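# Stack four blocks into a graded tower

## Task

Build a single tower from the four blocks, ordered bottom to top: the large wooden block, the yellow block, the medium wooden block, then the small wooden block. When done, neither hand may be touching any block.

## Robot and tools

Robot: two arms, left_arm (carrying a left hand) and right_arm (carrying a right hand). Scene frame: origin at table-top height midway between the two nominal bases, +x out over the table, +z up, left_arm on the +y side (image sides are unrelated). Measured bases: left_arm at (+0.042, +0.335, +0.019) m, right_arm at (+0.017, -0.268, +0.014) m, each turned only slightly about z. Hand poses, targets and velocities in results are given in that arm's own base frame; fixed cameras and the table use the scene frame.

Hand point: fixed to the palm, 0.05 m in front of it and 0.15 m from the wrist face along the fingers. Its +z runs along straight fingers, +y out of the palm. On the right hand +x points across the palm away from the thumb; on the left hand +x points toward the thumb. Straight fingertips sit 0.06-0.07 m past the point along +z and 0.06 m behind it along -y. A wrist bracket on the little-finger side can strike objects. With the thumb turned in front of the palm, the hand can hold things roughly 0.035-0.065 m thick.

A row is 28 numbers, each in [-1, 1], always for both arms: left_arm dx, dy, dz, rx, ry, rz, then left hand little, ring, middle, index, thumb_bend, thumb_turn, force_limit, speed; then the same 14 for right_arm. The six pose numbers are an offset, not a pose: measured along that arm's base axes from its Hand target at the start of the action or move, with rotation (rx, ry, rz as one rotation vector) about the Hand target position. Scale: 1.0 = 0.6 m or 180 degrees. Rows never accumulate within an action; repeating an offset in a new call moves further. All zeros re-sends the current Hand target. Finger and thumb numbers are absolute targets: +1 open/straight, -1 closed; thumb_turn +1 beside the palm, -1 in front of it. force_limit runs about 0 N at -1 to 10 N at +1 (15 N for the two thumb motors). speed runs from near zero at -1 to full at +0.48 and above; use -0.94 or lower for a gentle closing. There is no 'no change' value: to keep a hand, resend the last eight hand numbers you sent it (or, before any, its hand_measured six plus hand_force_limit and hand_speed). A motor starts only when its target changes by 0.002 or more; to squeeze harder, raise force_limit and send a target more closed than hand_measured.

Tools:
- execute_actions(actions, cameras): actions is a list of actions; each action is up to 15 rows, one per 1/30 s step, the last row held to fill 15. Images come back when actions is empty or cameras names them.
- move(target, speed, blend, blocking, cameras): target is one 28-number row or a list of up to 15 rows, every row an offset from the same starting Hand targets. speed is path speed in m/s (0.002 to 4.3, default 0.25; turning limited to twice that in rad/s), one value or one per target. blend in m rounds corners between listed targets (0 = stop at each). Hand numbers of the first target go out at the start; later ones on arrival once everything rests. Total path time is capped at 10 s. blocking=false returns early while motion continues. Paths ignore obstacles and the other arm; route around an arm's own base, not near it.
- wait(seconds 0-10), stop(), zoom_image(camera cam_high or cam_low, region [x0, y0, x1, y1] pixels, at most 504 each way), show_instructions(), finished_scene(scene number).
Cameras: cam_high and cam_low, 896x504.

Results: end_effector_position (m) and end_effector_quat_wxyz in the base frame; Hand target (the last commanded pose after clipping, which the next offsets start from); joint positions, velocities and torques; hand_measured, hand_stopped_by (moving, target, force, stalled, fault) and hand_load_n (positive when pushed open; a dropped object shows as load near 0), each in the six motor order; hand_force_limit, hand_speed. A move adds a 'move:' line ending in done, off_target, moving, held or fault, plus limits=paced (pose clipped) or limits=held (steps withheld). MOTOR HOT warns of heating; OVER-TEMPERATURE FAULT means that arm has gone limp for a while.

Behaviour: the hand often rests 1-3 cm (up to 5) short of or below its command without any contact; the next command re-requests it, or send the missing distance. Commanded orientation is clipped to within 40 degrees of the measured one. A blocked arm keeps pressing until sent back past its hand point. Arms may sag when loaded.

Avoid: dropping blocks or releasing them while moving, fast impacts on table or blocks, pressing hard past contact, overloading fingers, anything leaving the table, contact between the two arms or one hand gripping the other, and long holding or stretched poses that overheat motors. Release and lift both hands clear before finishing.

Each tool is called as a command line: name --argument value for each argument, lists and objects as JSON in quotes; but a table of rows of numbers goes row by row, as --pt "numbers of a row", without its own name.

Reference images:

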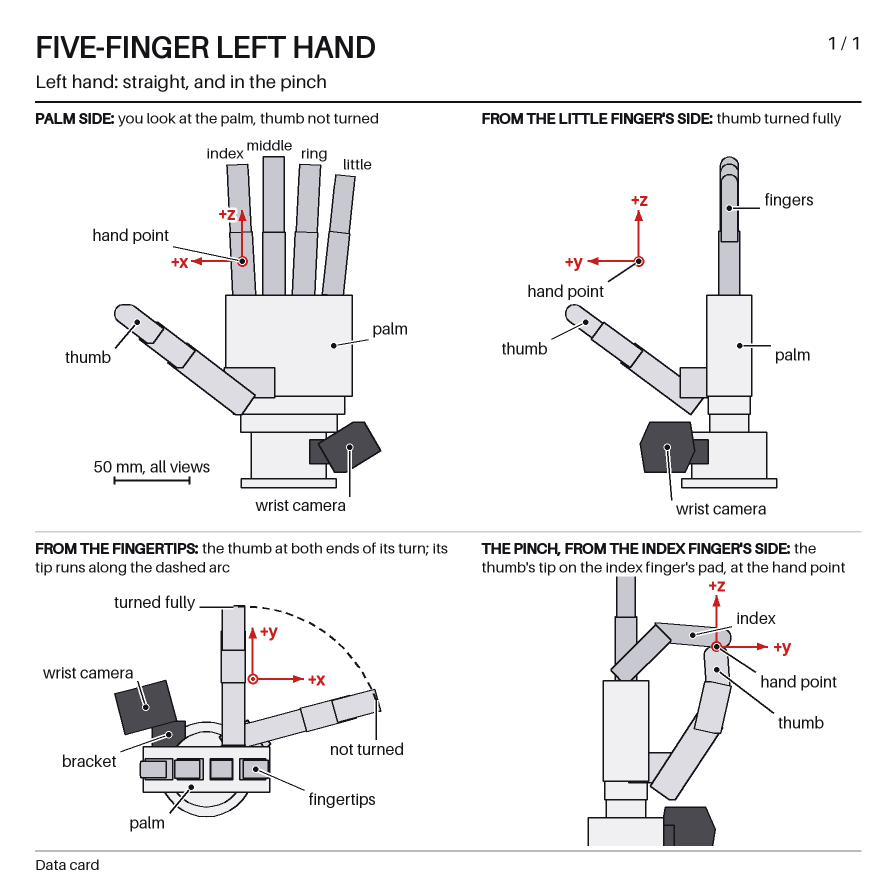

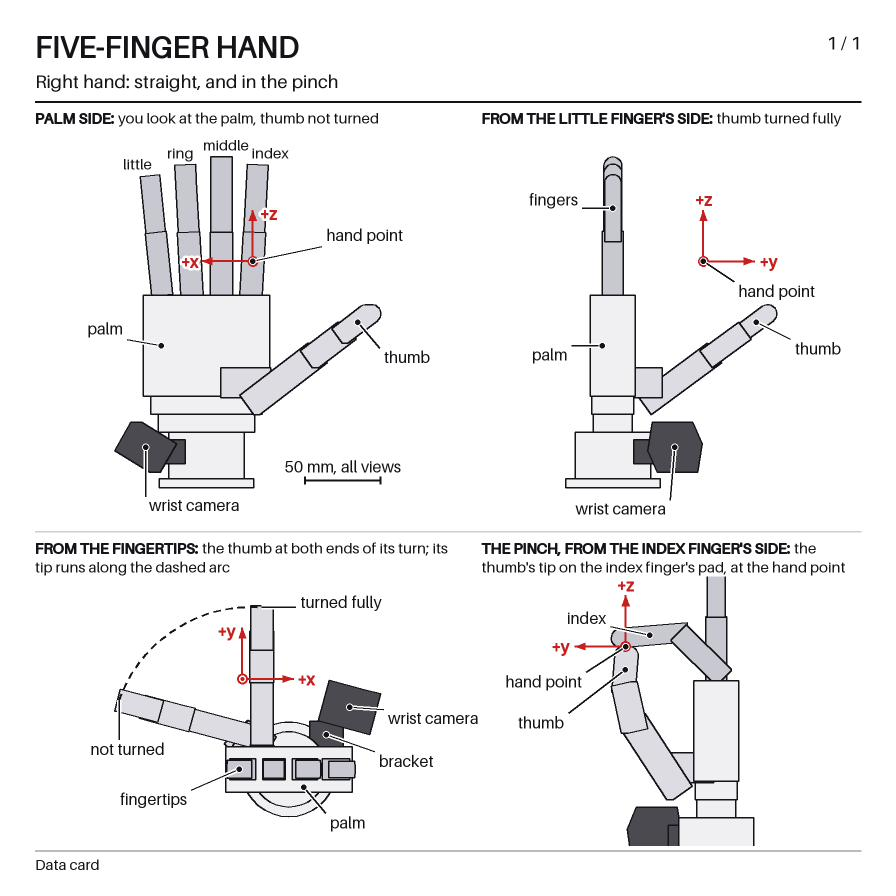

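## Session

execute_actions --actions '[]'

Scene clock: 0.00 s.
left_arm: end_effector_position=(+0.4284, +0.0369, +0.3372) hand_measured=(+1.000, +1.000, +1.000, +1.000, +1.000, +1.000) hand_load_n=(+0.0, +0.0, +0.0, +0.0, +0.0, +0.0) hand_stopped_by=(target, target, target, target, target, target) hand_force_limit=0.00 hand_speed=-0.80 end_effector_quat_wxyz=(+0.254, -0.084, +0.962, -0.060) | right_arm: end_effector_position=(+0.3063, +0.2872, +0.2143) hand_measured=(+1.000, +1.000, +1.000, +1.000, +1.000, +1.000) hand_load_n=(+0.0, +0.0, +0.0, +0.0, +0.0, +0.0) hand_stopped_by=(target, target, target, target, target, target) hand_force_limit=0.00 hand_speed=-0.80 end_effector_quat_wxyz=(-0.314, +0.722, -0.614, -0.054)
Joint positions: left_arm=[-0.004 1.222 1.443 -1.268 0.072 1.374] | right_arm=[0.486 1.159 0.99 -0.826 -0.32 0.422]
Joint velocities: within noise
Joint torques (N m): no reading
Heat: left arm: hottest shoulder 26 °C; right arm: hottest shoulder 25 °C.
Hand target: left_arm +0.4337, +0.0369, +0.3512; +0.270, -0.083, +0.957, -0.062 | right_arm +0.3129, +0.2907, +0.2247; -0.325, +0.720, -0.611, -0.049

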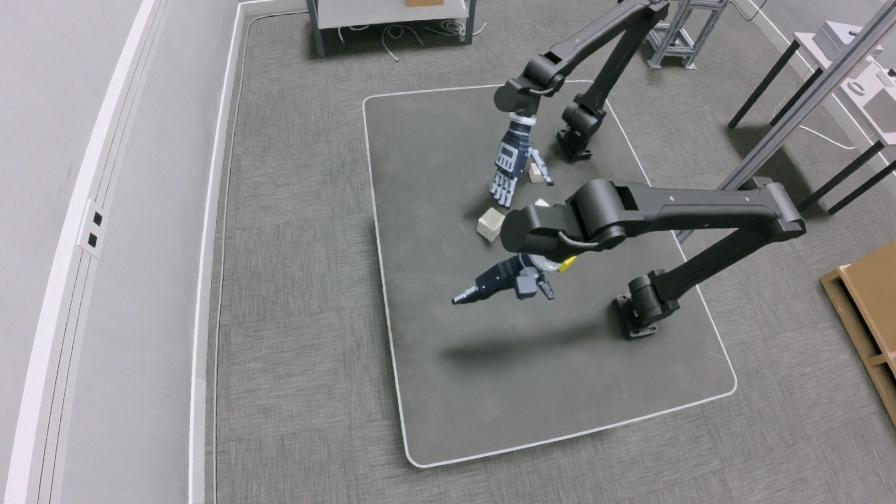

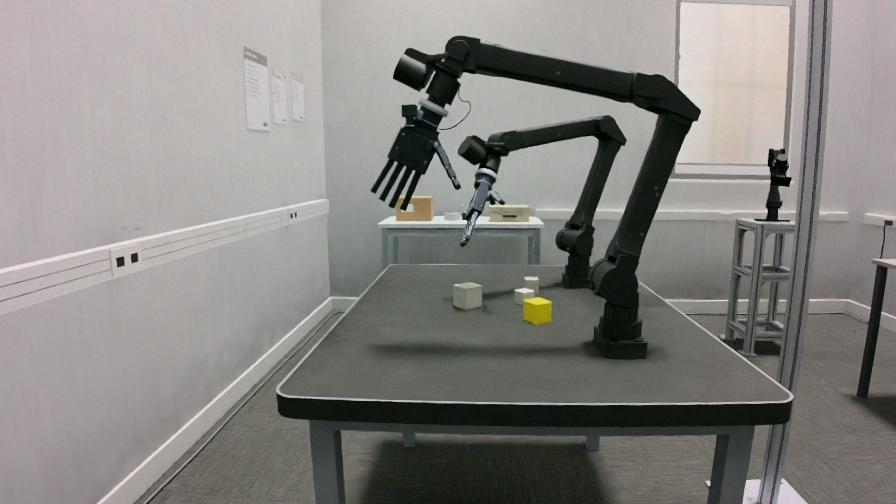

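zoom_image --camera "cam_high" --region '[440, 80, 692, 332]'

zoom_image --camera "cam_low" --region '[360, 180, 660, 380]'

Scaled by 2.000 from the camera's 896x504 image, which has a finer 1280x720 frame.

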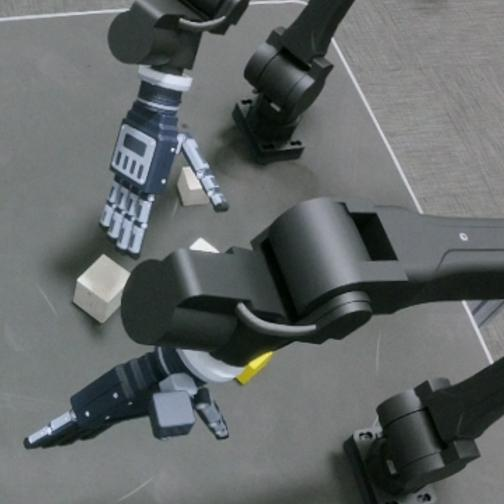

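Scaled by 1.680 from the camera's 896x504 image, which has a finer 1280x720 frame.

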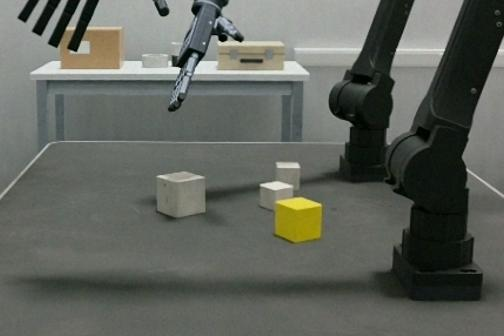

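move --pt "-0.1 0.4 0.1 0 0 0 1 1 1 1 1 1 0 -0.8 -0.15 -0.6 0.25 0 0 0 1 1 1 1 1 1 0 -0.8" --speed 0.3 --cameras '["all"]'

Scene clock: 72.27 s.
left_arm: end_effector_position=(+0.3689, +0.2673, +0.3907) hand_measured=(+1.000, +1.000, +1.000, +1.000, +1.000, +1.000) hand_load_n=(+0.0, +0.0, +0.0, +0.0, +0.0, +0.0) hand_stopped_by=(target, target, target, target, target, target) hand_force_limit=0.00 hand_speed=-0.80 end_effector_quat_wxyz=(+0.255, -0.085, +0.961, -0.071) | right_arm: end_effector_position=(+0.2229, -0.0641, +0.3527) hand_measured=(+1.000, +1.000, +1.000, +1.000, +1.000, +1.000) hand_load_n=(+0.0, +0.0, +0.0, +0.0, +0.0, +0.0) hand_stopped_by=(target, target, target, target, target, target) hand_force_limit=0.00 hand_speed=-0.80 end_effector_quat_wxyz=(-0.307, +0.685, -0.655, +0.089)
Joint positions: left_arm=[0.652 1.337 1.705 -1.56 0.388 1.971] | right_arm=[-0.722 0.947 1.281 -1.666 -0.612 -0.691]
Joint torques (N m): left_arm=[2.26 -8.59 12.08 0.64 0.6 -0.02] | right_arm=[0.15 -2.73 13.19 0.06 -0.48 0.03]
Heat: left arm: hottest elbow 29 °C; right arm: hottest elbow 31 °C.
Hand target: left_arm +0.3737, +0.2769, +0.4112; +0.269, -0.083, +0.957, -0.062 | right_arm +0.2231, -0.0693, +0.3747; -0.325, +0.721, -0.611, -0.049
Off the commanded pose: left_arm 0.023 m, 2 deg | right_arm 0.023 m, 17 deg.
joint sent to its limit (right arm) — joint 4 (wrist pitch), lower limit. The joint targets are off in orientation, not in position.
move: off_target (left_arm, right_arm)

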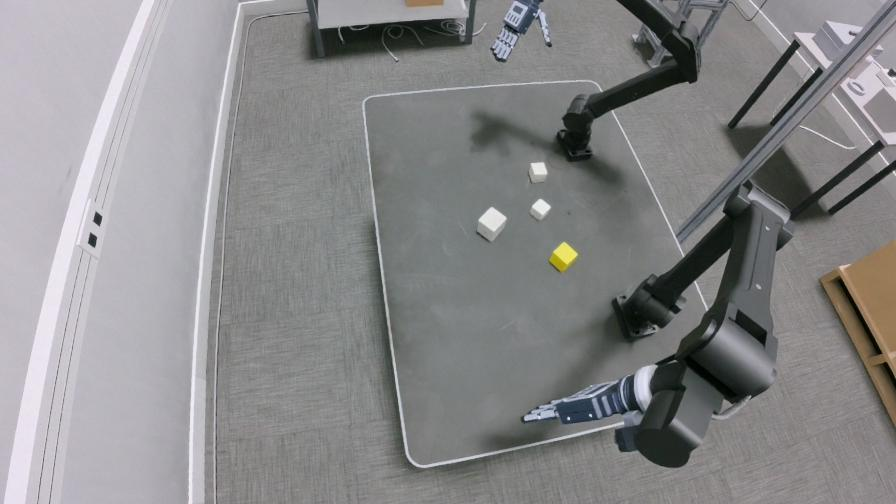

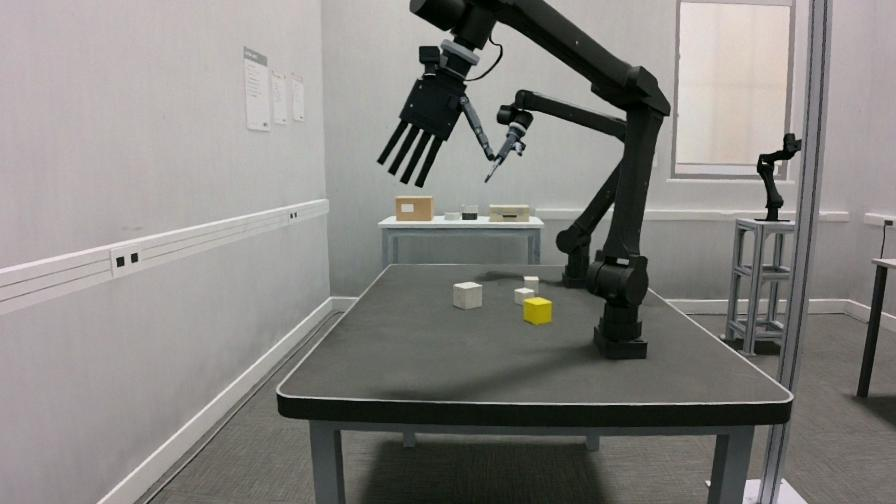

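zoom_image --camera "cam_high" --region '[460, 140, 600, 280]'

zoom_image --camera "cam_low" --region '[440, 255, 580, 335]'

zoom_image --camera "cam_high" --region '[350, 70, 750, 470]'

Scaled by 3.600 from the camera's 896x504 image, which has a finer 1280x720 frame.

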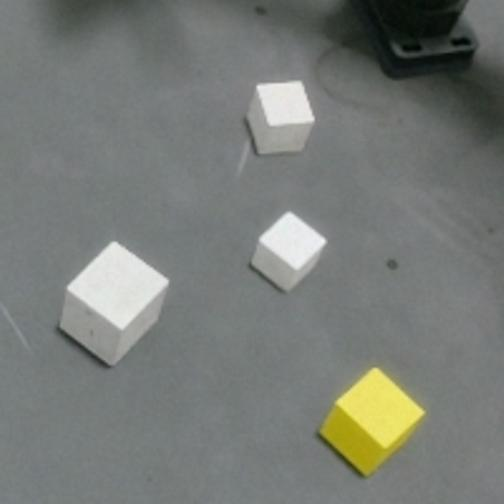

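Scaled by 3.600 from the camera's 896x504 image, which has a finer 1280x720 frame.

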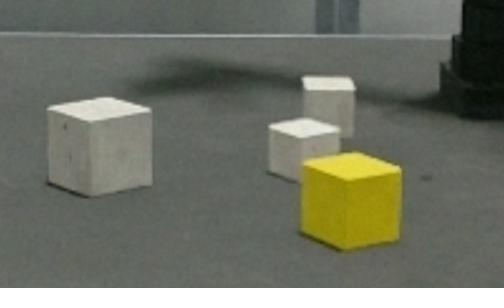

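Scaled by 1.260 from the camera's 896x504 image, which has a finer 1280x720 frame.

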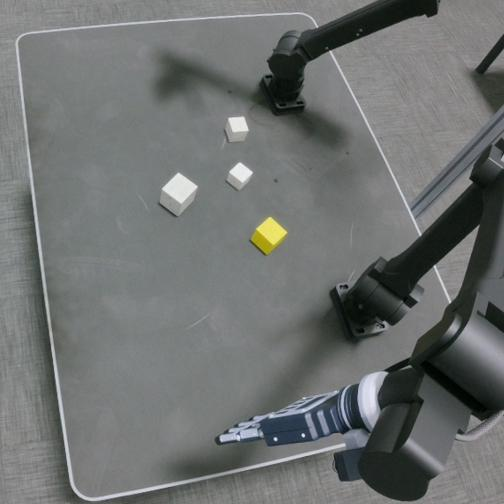

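move --pt "0 0 0 0 0 0 1 1 1 1 1 1 0 -0.8 0.128 0.532 -0.208 -0.139 -0.117 -0.112 1 1 0.3 0.3 1 -1 -0.4 0" --speed 0.3 --cameras '["all"]'

zoom_image --camera "cam_high" --region '[420, 60, 640, 280]'

zoom_image --camera "cam_low" --region '[400, 140, 640, 340]'

Scene clock: 117.03 s.
left_arm: end_effector_position=(+0.3689, +0.2673, +0.3907) hand_measured=(+1.000, +1.000, +1.000, +1.000, +1.000, +1.000) hand_load_n=(+0.0, +0.0, +0.0, +0.0, +0.0, +0.0) hand_stopped_by=(target, target, target, target, target, target) hand_force_limit=0.00 hand_speed=-0.80 end_effector_quat_wxyz=(+0.255, -0.085, +0.961, -0.071) | right_arm: end_effector_position=(+0.2929, +0.2379, +0.2274) hand_measured=(+1.000, +1.000, +0.300, +0.300, +1.000, -1.000) hand_load_n=(+0.0, +0.0, +0.0, +0.0, -0.5, +0.0) hand_stopped_by=(target, target, target, target, target, target) hand_force_limit=-0.40 hand_speed=0.00 end_effector_quat_wxyz=(-0.253, +0.661, -0.652, +0.272)
Joint positions: left_arm=[0.652 1.337 1.705 -1.56 0.388 1.971] | right_arm=[0.811 0.993 0.961 -0.972 0.54 0.637]
Joint torques (N m): left_arm=[2.26 -8.47 12.08 0.64 0.59 0] | right_arm=[1.38 -3.08 13.93 0.59 0.41 0.2]
Heat: left arm: hottest elbow 37 °C; right arm: hottest elbow 34 °C.
Hand target: left_arm +0.3737, +0.2769, +0.4112; +0.269, -0.083, +0.957, -0.062 | right_arm +0.2998, +0.2500, +0.2500; -0.271, +0.653, -0.653, +0.270
Off the commanded pose: left_arm 0.023 m, 2 deg | right_arm 0.026 m, 2 deg.
move: off_target (left_arm, right_arm)

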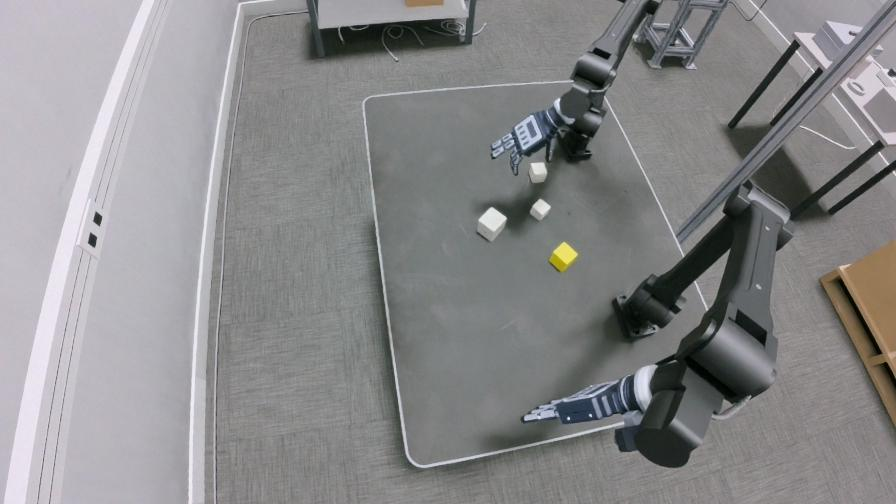

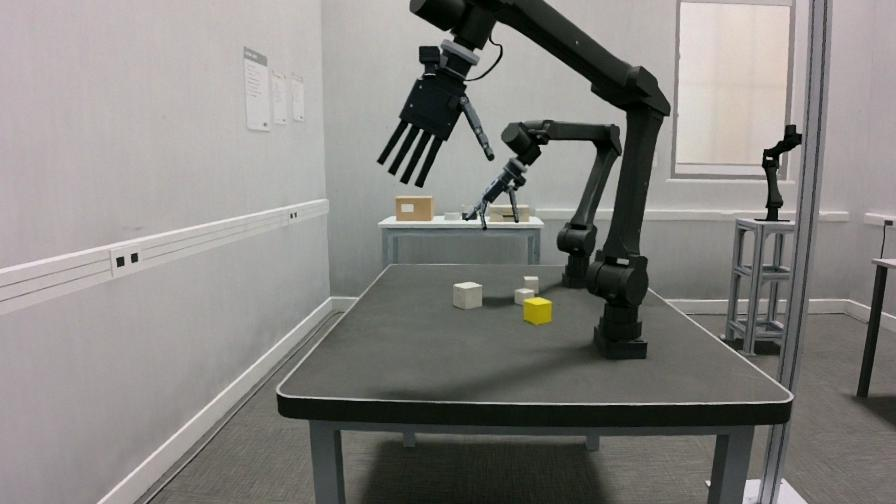

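Scaled by 2.291 from the camera's 896x504 image, which has a finer 1280x720 frame.

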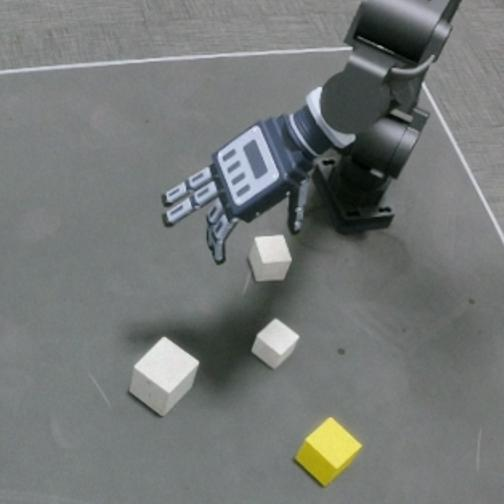

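Scaled by 2.100 from the camera's 896x504 image, which has a finer 1280x720 frame.

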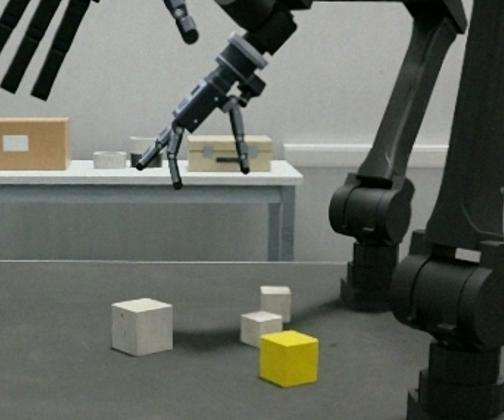

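move --pt "0 0 0 0 0 0 1 1 1 1 1 1 0 -0.8 0.25 0 -0.1667 0 0 0 1 1 0.3 0.3 1 -1 -0.4 0" --speed 0.25 --cameras '["all"]'

zoom_image --camera "cam_high" --region '[420, 100, 580, 260]'

zoom_image --camera "cam_low" --region '[400, 180, 560, 340]'

move --pt "0 0 0 0 0 0 1 1 1 1 1 1 0 -0.8 0 0.3333 0.1667 0 0 0 1 1 0.3 0.3 1 -1 -0.4 0" --speed 0.25 --cameras '["all"]'

zoom_image --camera "cam_high" --region '[420, 120, 620, 320]'

zoom_image --camera "cam_low" --region '[400, 140, 600, 340]'

move --pt "0 0 0 0 0 0 1 1 1 1 1 1 0 -0.8 -0.25 0 -0.1667 0 0 0 1 1 0.3 0.3 1 -1 -0.4 0" --speed 0.25 --cameras '["all"]'

zoom_image --camera "cam_high" --region '[460, 140, 660, 340]'

zoom_image --camera "cam_low" --region '[440, 180, 640, 380]'

Scene clock: 152.47 s.
left_arm: end_effector_position=(+0.3689, +0.2673, +0.3907) hand_measured=(+1.000, +1.000, +1.000, +1.000, +1.000, +1.000) hand_load_n=(+0.0, +0.0, +0.0, +0.0, +0.0, +0.0) hand_stopped_by=(target, target, target, target, target, target) hand_force_limit=0.00 hand_speed=-0.80 end_effector_quat_wxyz=(+0.255, -0.085, +0.961, -0.071) | right_arm: end_effector_position=(+0.4269, +0.2403, +0.1277) hand_measured=(+1.000, +1.000, +0.300, +0.300, +1.000, -1.000) hand_load_n=(-0.5, +0.0, +0.0, +0.0, +0.0, +0.0) hand_stopped_by=(target, target, target, target, target, target) hand_force_limit=-0.40 hand_speed=0.00 end_effector_quat_wxyz=(-0.247, +0.662, -0.656, +0.263)
Joint positions: left_arm=[0.652 1.337 1.705 -1.56 0.388 1.971] | right_arm=[0.562 1.346 0.961 -0.538 0.383 0.423]
Joint torques (N m): left_arm=[2.2 -8.47 12.12 0.62 0.59 0] | right_arm=[0.03 -7.24 13.42 1.62 0.13 0.03]
Heat: left arm: hottest elbow 38 °C; right arm: hottest elbow 37 °C.
Hand target: left_arm +0.3737, +0.2769, +0.4112; +0.269, -0.083, +0.957, -0.062 | right_arm +0.4498, +0.2498, +0.1499; -0.271, +0.653, -0.653, +0.270
Off the commanded pose: left_arm 0.023 m, 2 deg | right_arm 0.033 m, 3 deg.
move: off_target (left_arm, right_arm)

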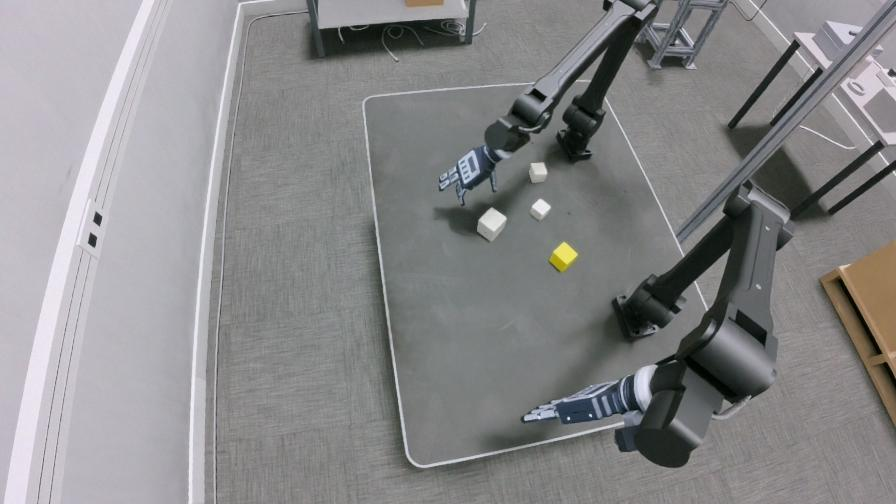

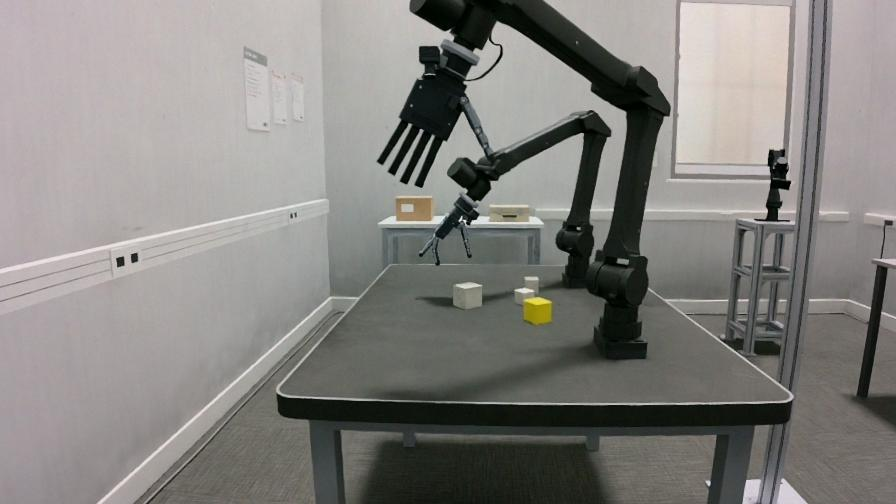

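Scaled by 3.150 from the camera's 896x504 image, which has a finer 1280x720 frame.

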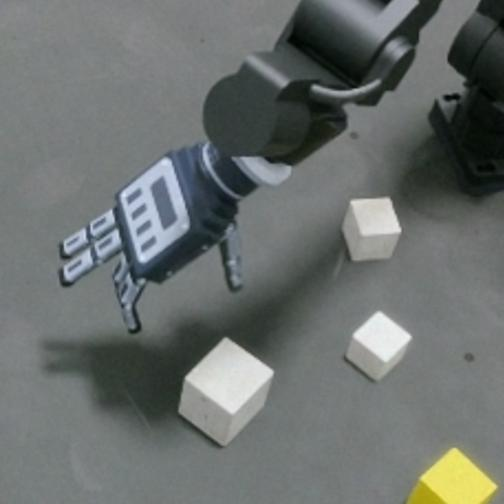

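Scaled by 3.150 from the camera's 896x504 image, which has a finer 1280x720 frame.

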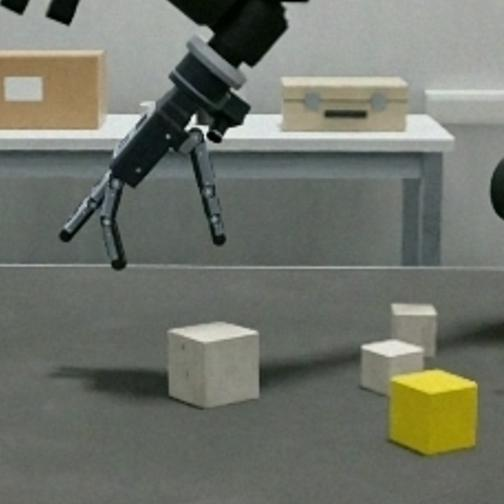

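Scene clock: 154.37 s.
left_arm: end_effector_position=(+0.3689, +0.2673, +0.3907) hand_measured=(+1.000, +1.000, +1.000, +1.000, +1.000, +1.000) hand_load_n=(+0.0, +0.0, +0.0, +0.0, +0.0, +0.0) hand_stopped_by=(target, target, target, target, target, target) hand_force_limit=0.00 hand_speed=-0.80 end_effector_quat_wxyz=(+0.255, -0.085, +0.961, -0.071) | right_arm: end_effector_position=(+0.4394, +0.4356, +0.2351) hand_measured=(+1.000, +1.000, +0.300, +0.300, +1.000, -1.000) hand_load_n=(+0.0, +0.0, +0.0, +0.0, +0.0, +0.0) hand_stopped_by=(target, target, target, target, target, target) hand_force_limit=-0.40 hand_speed=0.00 end_effector_quat_wxyz=(-0.258, +0.661, -0.650, +0.272)
Joint positions: left_arm=[0.652 1.337 1.705 -1.56 0.388 1.971] | right_arm=[0.866 1.642 1.582 -0.961 0.567 0.685]
Joint torques (N m): left_arm=[2.26 -8.53 12.14 0.65 0.59 0] | right_arm=[0.79 -10.87 14.43 0.44 0.43 0.2]
Heat: left arm: hottest elbow 39 °C; right arm: hottest elbow 38 °C.
Hand target: left_arm +0.3737, +0.2769, +0.4112; +0.269, -0.083, +0.957, -0.062 | right_arm +0.4499, +0.4498, +0.2499; -0.271, +0.653, -0.653, +0.270
Off the commanded pose: left_arm 0.023 m, 2 deg | right_arm 0.023 m, 2 deg.
move: off_target (left_arm, right_arm)

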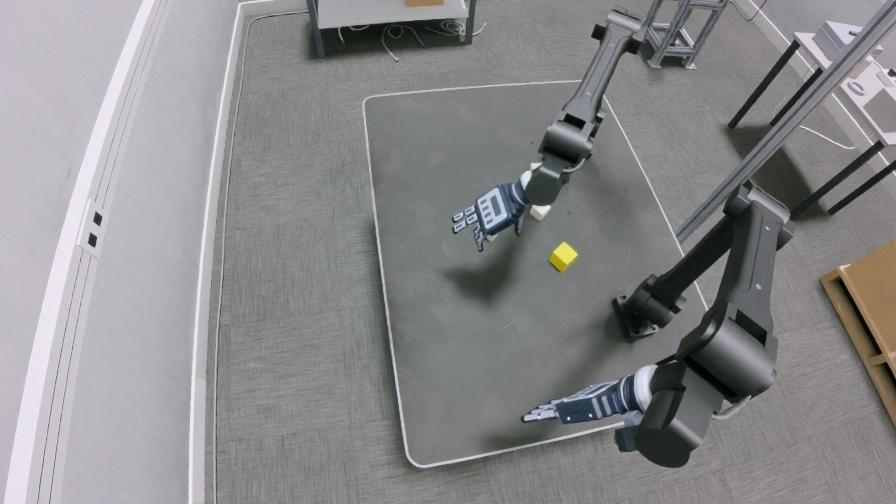

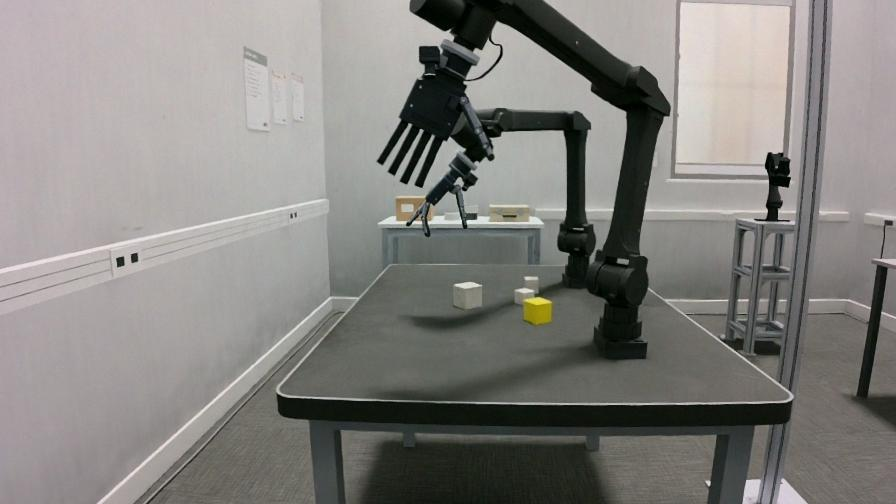

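Scaled by 2.520 from the camera's 896x504 image, which has a finer 1280x720 frame.

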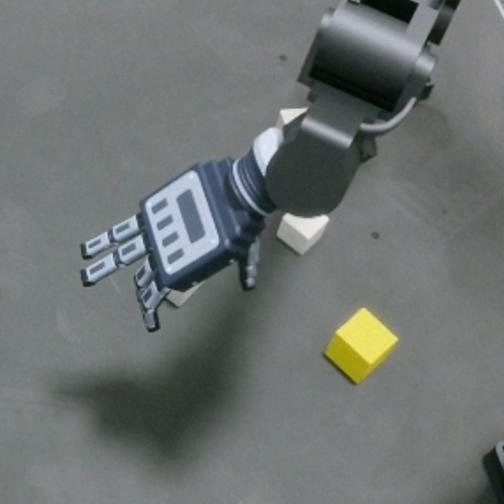

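Scaled by 2.520 from the camera's 896x504 image, which has a finer 1280x720 frame.

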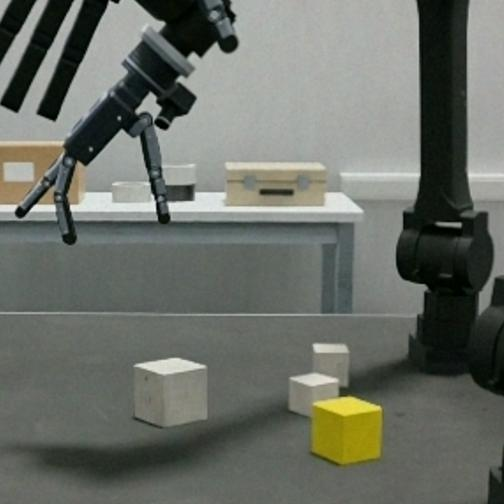

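Scene clock: 156.03 s.
left_arm: end_effector_position=(+0.3689, +0.2673, +0.3907) hand_measured=(+1.000, +1.000, +1.000, +1.000, +1.000, +1.000) hand_load_n=(+0.0, +0.0, +0.0, +0.0, +0.0, +0.0) hand_stopped_by=(target, target, target, target, target, target) hand_force_limit=0.00 hand_speed=-0.80 end_effector_quat_wxyz=(+0.255, -0.085, +0.961, -0.071) | right_arm: end_effector_position=(+0.3022, +0.4490, +0.1472) hand_measured=(+1.000, +1.000, +0.300, +0.300, +1.000, -1.000) hand_load_n=(+0.0, +0.0, +0.0, +0.0, +0.0, +0.0) hand_stopped_by=(target, target, target, target, target, target) hand_force_limit=-0.40 hand_speed=0.00 end_effector_quat_wxyz=(-0.262, +0.658, -0.651, +0.273)
Joint positions: left_arm=[0.652 1.337 1.705 -1.56 0.388 1.971] | right_arm=[1.111 1.538 1.233 -0.866 0.686 0.956]
Joint torques (N m): left_arm=[2.32 -8.41 12.11 0.64 0.59 -0.01] | right_arm=[1.03 -11.52 8.28 1.11 0.53 0.17]
Heat: left arm: hottest elbow 39 °C; right arm: hottest elbow 37 °C.
Hand target: left_arm +0.3737, +0.2769, +0.4112; +0.269, -0.083, +0.957, -0.062 | right_arm +0.2997, +0.4498, +0.1498; -0.271, +0.653, -0.653, +0.270
Off the commanded pose: left_arm 0.023 m, 2 deg | right_arm 0.004 m, 1 deg.
move: off_target (left_arm)

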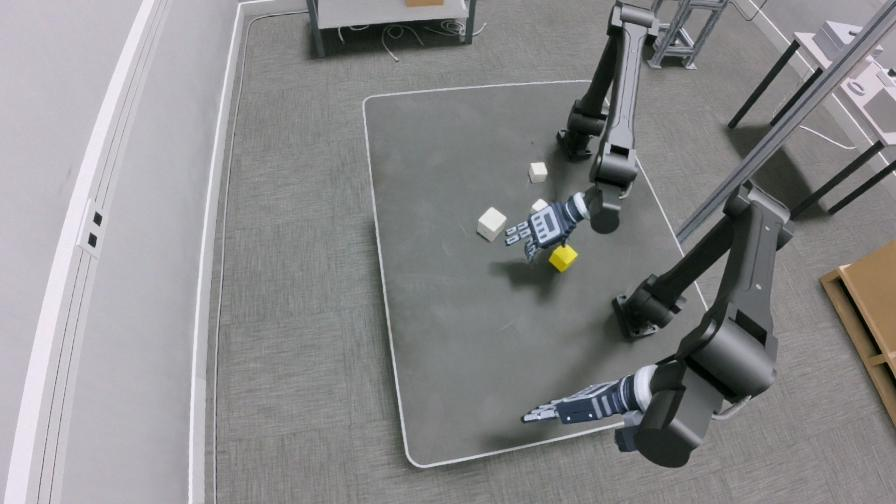

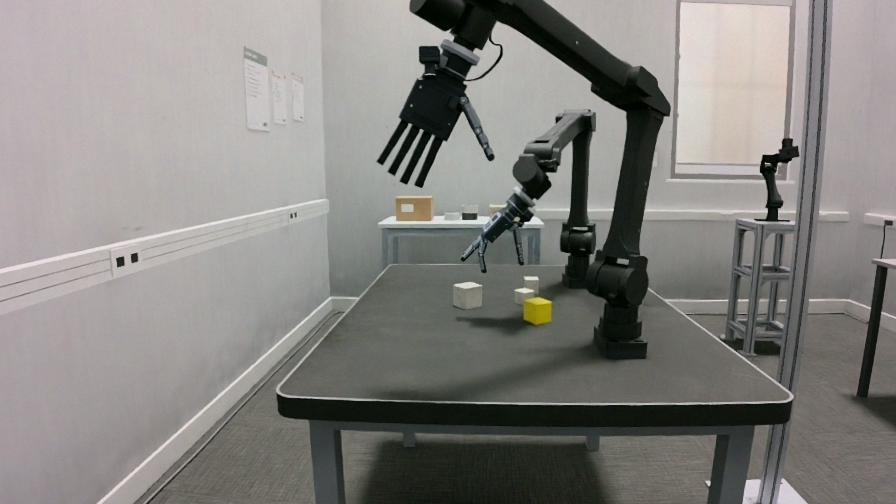

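Scaled by 2.520 from the camera's 896x504 image, which has a finer 1280x720 frame.

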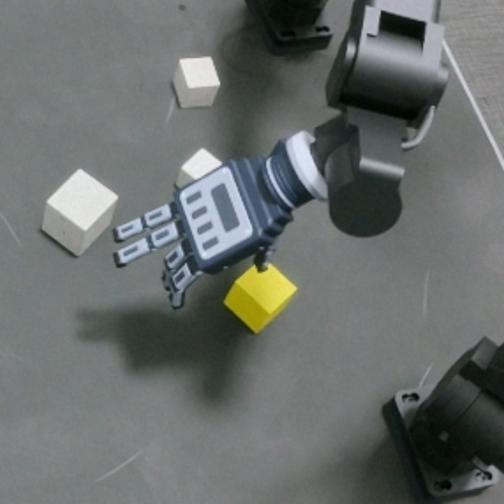

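Scaled by 2.520 from the camera's 896x504 image, which has a finer 1280x720 frame.

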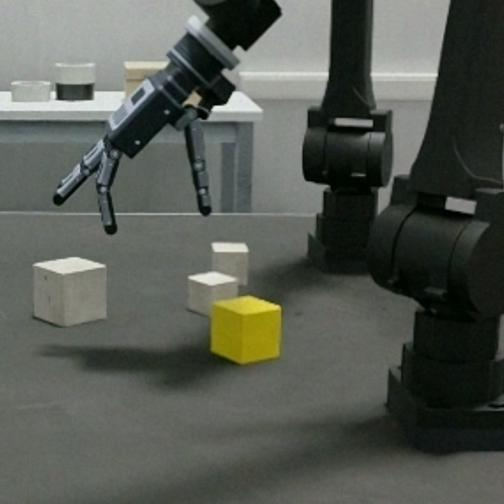

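move --pt "0 0 0 0 0 0 1 1 1 1 1 1 0 -0.8 -0.1607 -0.0562 -0.05 0.0196 -0.0647 0.1867 1 1 0.3 0.3 1 -1 -0.4 0" --speed 0.2 --cameras '["all"]'

zoom_image --camera "cam_high" --region '[480, 160, 660, 340]'

zoom_image --camera "cam_low" --region '[440, 200, 600, 360]'

Scene clock: 427.80 s.
left_arm: end_effector_position=(+0.3689, +0.2673, +0.3907) hand_measured=(+1.000, +1.000, +1.000, +1.000, +1.000, +1.000) hand_load_n=(+0.0, +0.0, +0.0, +0.0, +0.0, +0.0) hand_stopped_by=(target, target, target, target, target, target) hand_force_limit=0.00 hand_speed=-0.80 end_effector_quat_wxyz=(+0.255, -0.085, +0.961, -0.071) | right_arm: end_effector_position=(+0.2084, +0.4157, +0.1184) hand_measured=(+1.000, +1.000, +0.300, +0.300, +1.000, -1.000) hand_load_n=(+0.0, +0.0, +0.0, +0.0, +0.0, +0.0) hand_stopped_by=(target, target, target, target, target, target) hand_force_limit=-0.40 hand_speed=0.00 end_effector_quat_wxyz=(-0.414, +0.774, -0.422, +0.227)
Joint positions: left_arm=[0.652 1.337 1.705 -1.56 0.388 1.971] | right_arm=[1.222 1.206 0.702 -0.194 0.529 0.399]
Joint torques (N m): left_arm=[2.26 -8.47 12.14 0.64 0.59 -0.01] | right_arm=[1.38 -6.83 8.2 1.85 0.16 0.01]
Heat: left arm: hottest elbow 43 °C; right arm: hottest elbow 32 °C.
Hand target: left_arm +0.3737, +0.2769, +0.4112; +0.269, -0.083, +0.957, -0.062 | right_arm +0.2034, +0.4160, +0.1198; -0.421, +0.775, -0.414, +0.225
Off the commanded pose: left_arm 0.023 m, 2 deg | right_arm 0.005 m, 1 deg.
move: off_target (left_arm)

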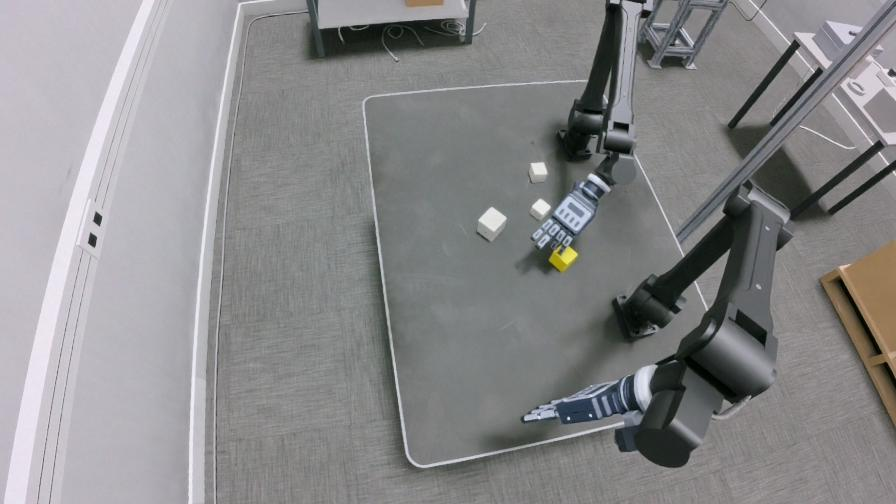

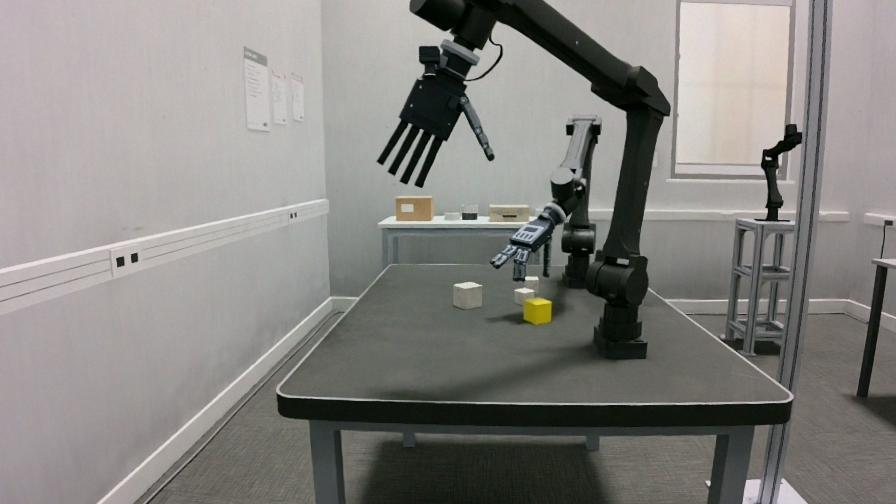

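Scaled by 2.800 from the camera's 896x504 image, which has a finer 1280x720 frame.

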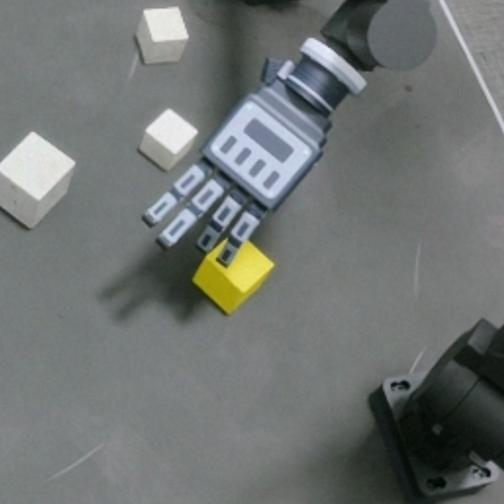

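Scaled by 3.150 from the camera's 896x504 image, which has a finer 1280x720 frame.

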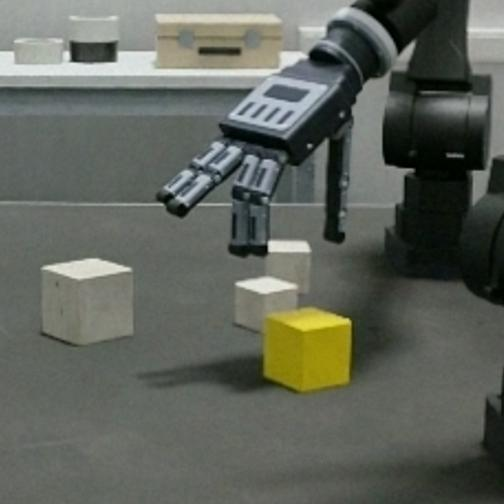

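move --pt "0 0 0 0 0 0 1 1 1 1 1 1 0 -0.8 -0.0084 0 -0.11 0 0 0 1 1 0.3 0.3 1 -1 -0.4 0" --pt "0 0 0 0 0 0 1 1 1 1 1 1 0 -0.8 -0.0084 0 -0.16 0 0 0 1 1 0.3 0.3 1 -1 -0.4 0" --speed 0.12 --cameras '["all"]'

zoom_image --camera "cam_high" --region '[500, 180, 620, 300]'

zoom_image --camera "cam_low" --region '[470, 230, 590, 350]'

Scene clock: 439.97 s.
left_arm: end_effector_position=(+0.3689, +0.2673, +0.3907) hand_measured=(+1.000, +1.000, +1.000, +1.000, +1.000, +1.000) hand_load_n=(+0.0, +0.0, +0.0, +0.0, +0.0, +0.0) hand_stopped_by=(target, target, target, target, target, target) hand_force_limit=0.00 hand_speed=-0.80 end_effector_quat_wxyz=(+0.255, -0.085, +0.961, -0.071) | right_arm: end_effector_position=(+0.2034, +0.4156, +0.0311) hand_measured=(+1.000, +1.000, +0.300, +0.300, +1.000, -1.000) hand_load_n=(+0.0, +0.0, +0.0, +0.0, +0.0, +0.0) hand_stopped_by=(target, target, target, target, target, target) hand_force_limit=-0.40 hand_speed=0.00 end_effector_quat_wxyz=(-0.422, +0.771, -0.419, +0.226)
Joint positions: left_arm=[0.652 1.337 1.705 -1.56 0.388 1.971] | right_arm=[1.235 1.392 0.562 0.15 0.536 0.398]
Joint torques (N m): left_arm=[2.26 -8.47 12.14 0.62 0.6 -0.01] | right_arm=[1.61 -5.54 6.93 1.98 0.32 0.09]
Heat: left arm: hottest elbow 43 °C; right arm: hottest elbow 31 °C.
Hand target: left_arm +0.3737, +0.2769, +0.4112; +0.269, -0.083, +0.957, -0.062 | right_arm +0.1984, +0.4161, +0.0239; -0.421, +0.775, -0.414, +0.225
Off the commanded pose: left_arm 0.023 m, 2 deg | right_arm 0.009 m, 1 deg.
move: off_target (left_arm)

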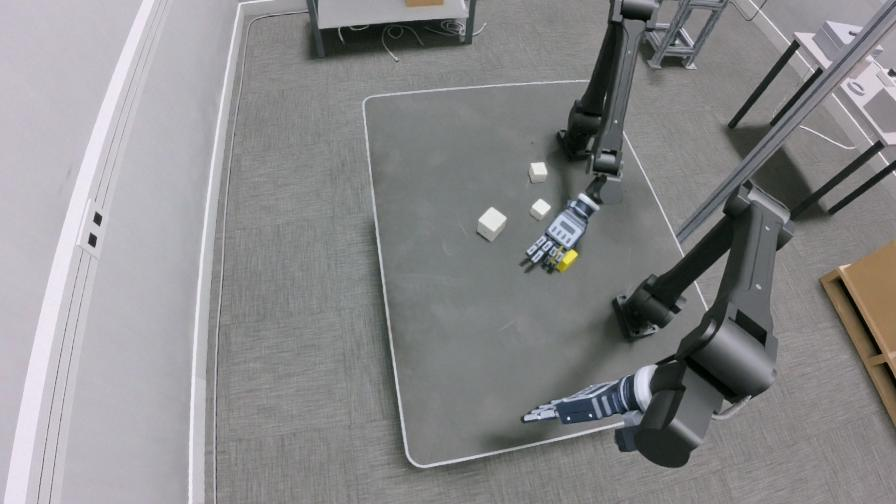

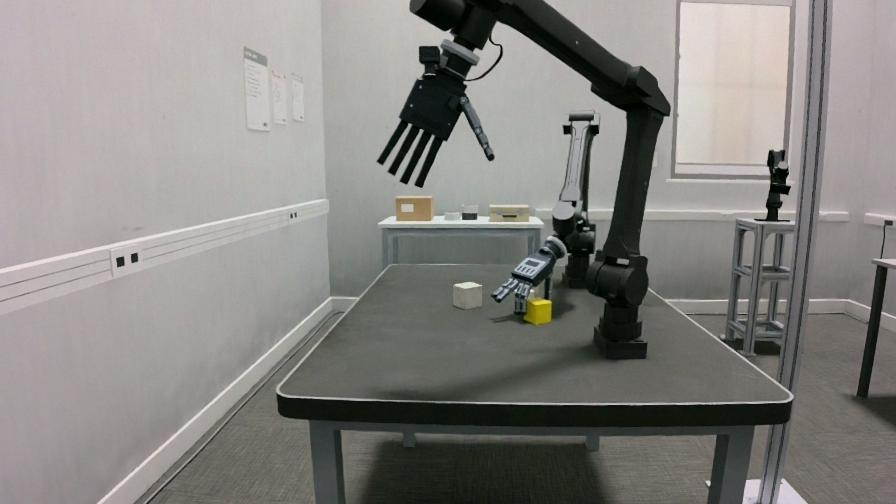

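Scaled by 4.200 from the camera's 896x504 image, which has a finer 1280x720 frame.

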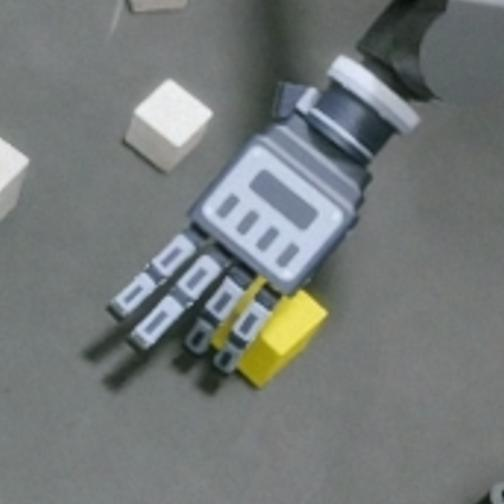

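Scaled by 4.200 from the camera's 896x504 image, which has a finer 1280x720 frame.

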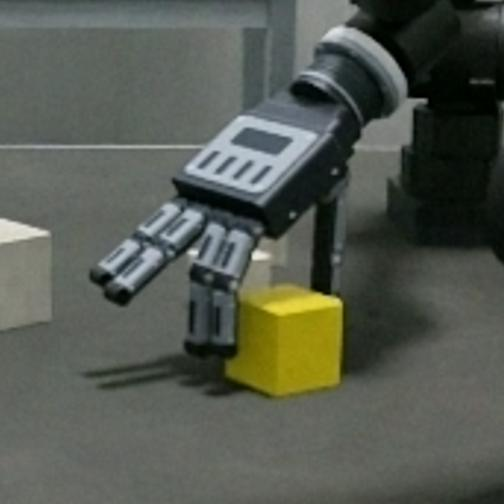

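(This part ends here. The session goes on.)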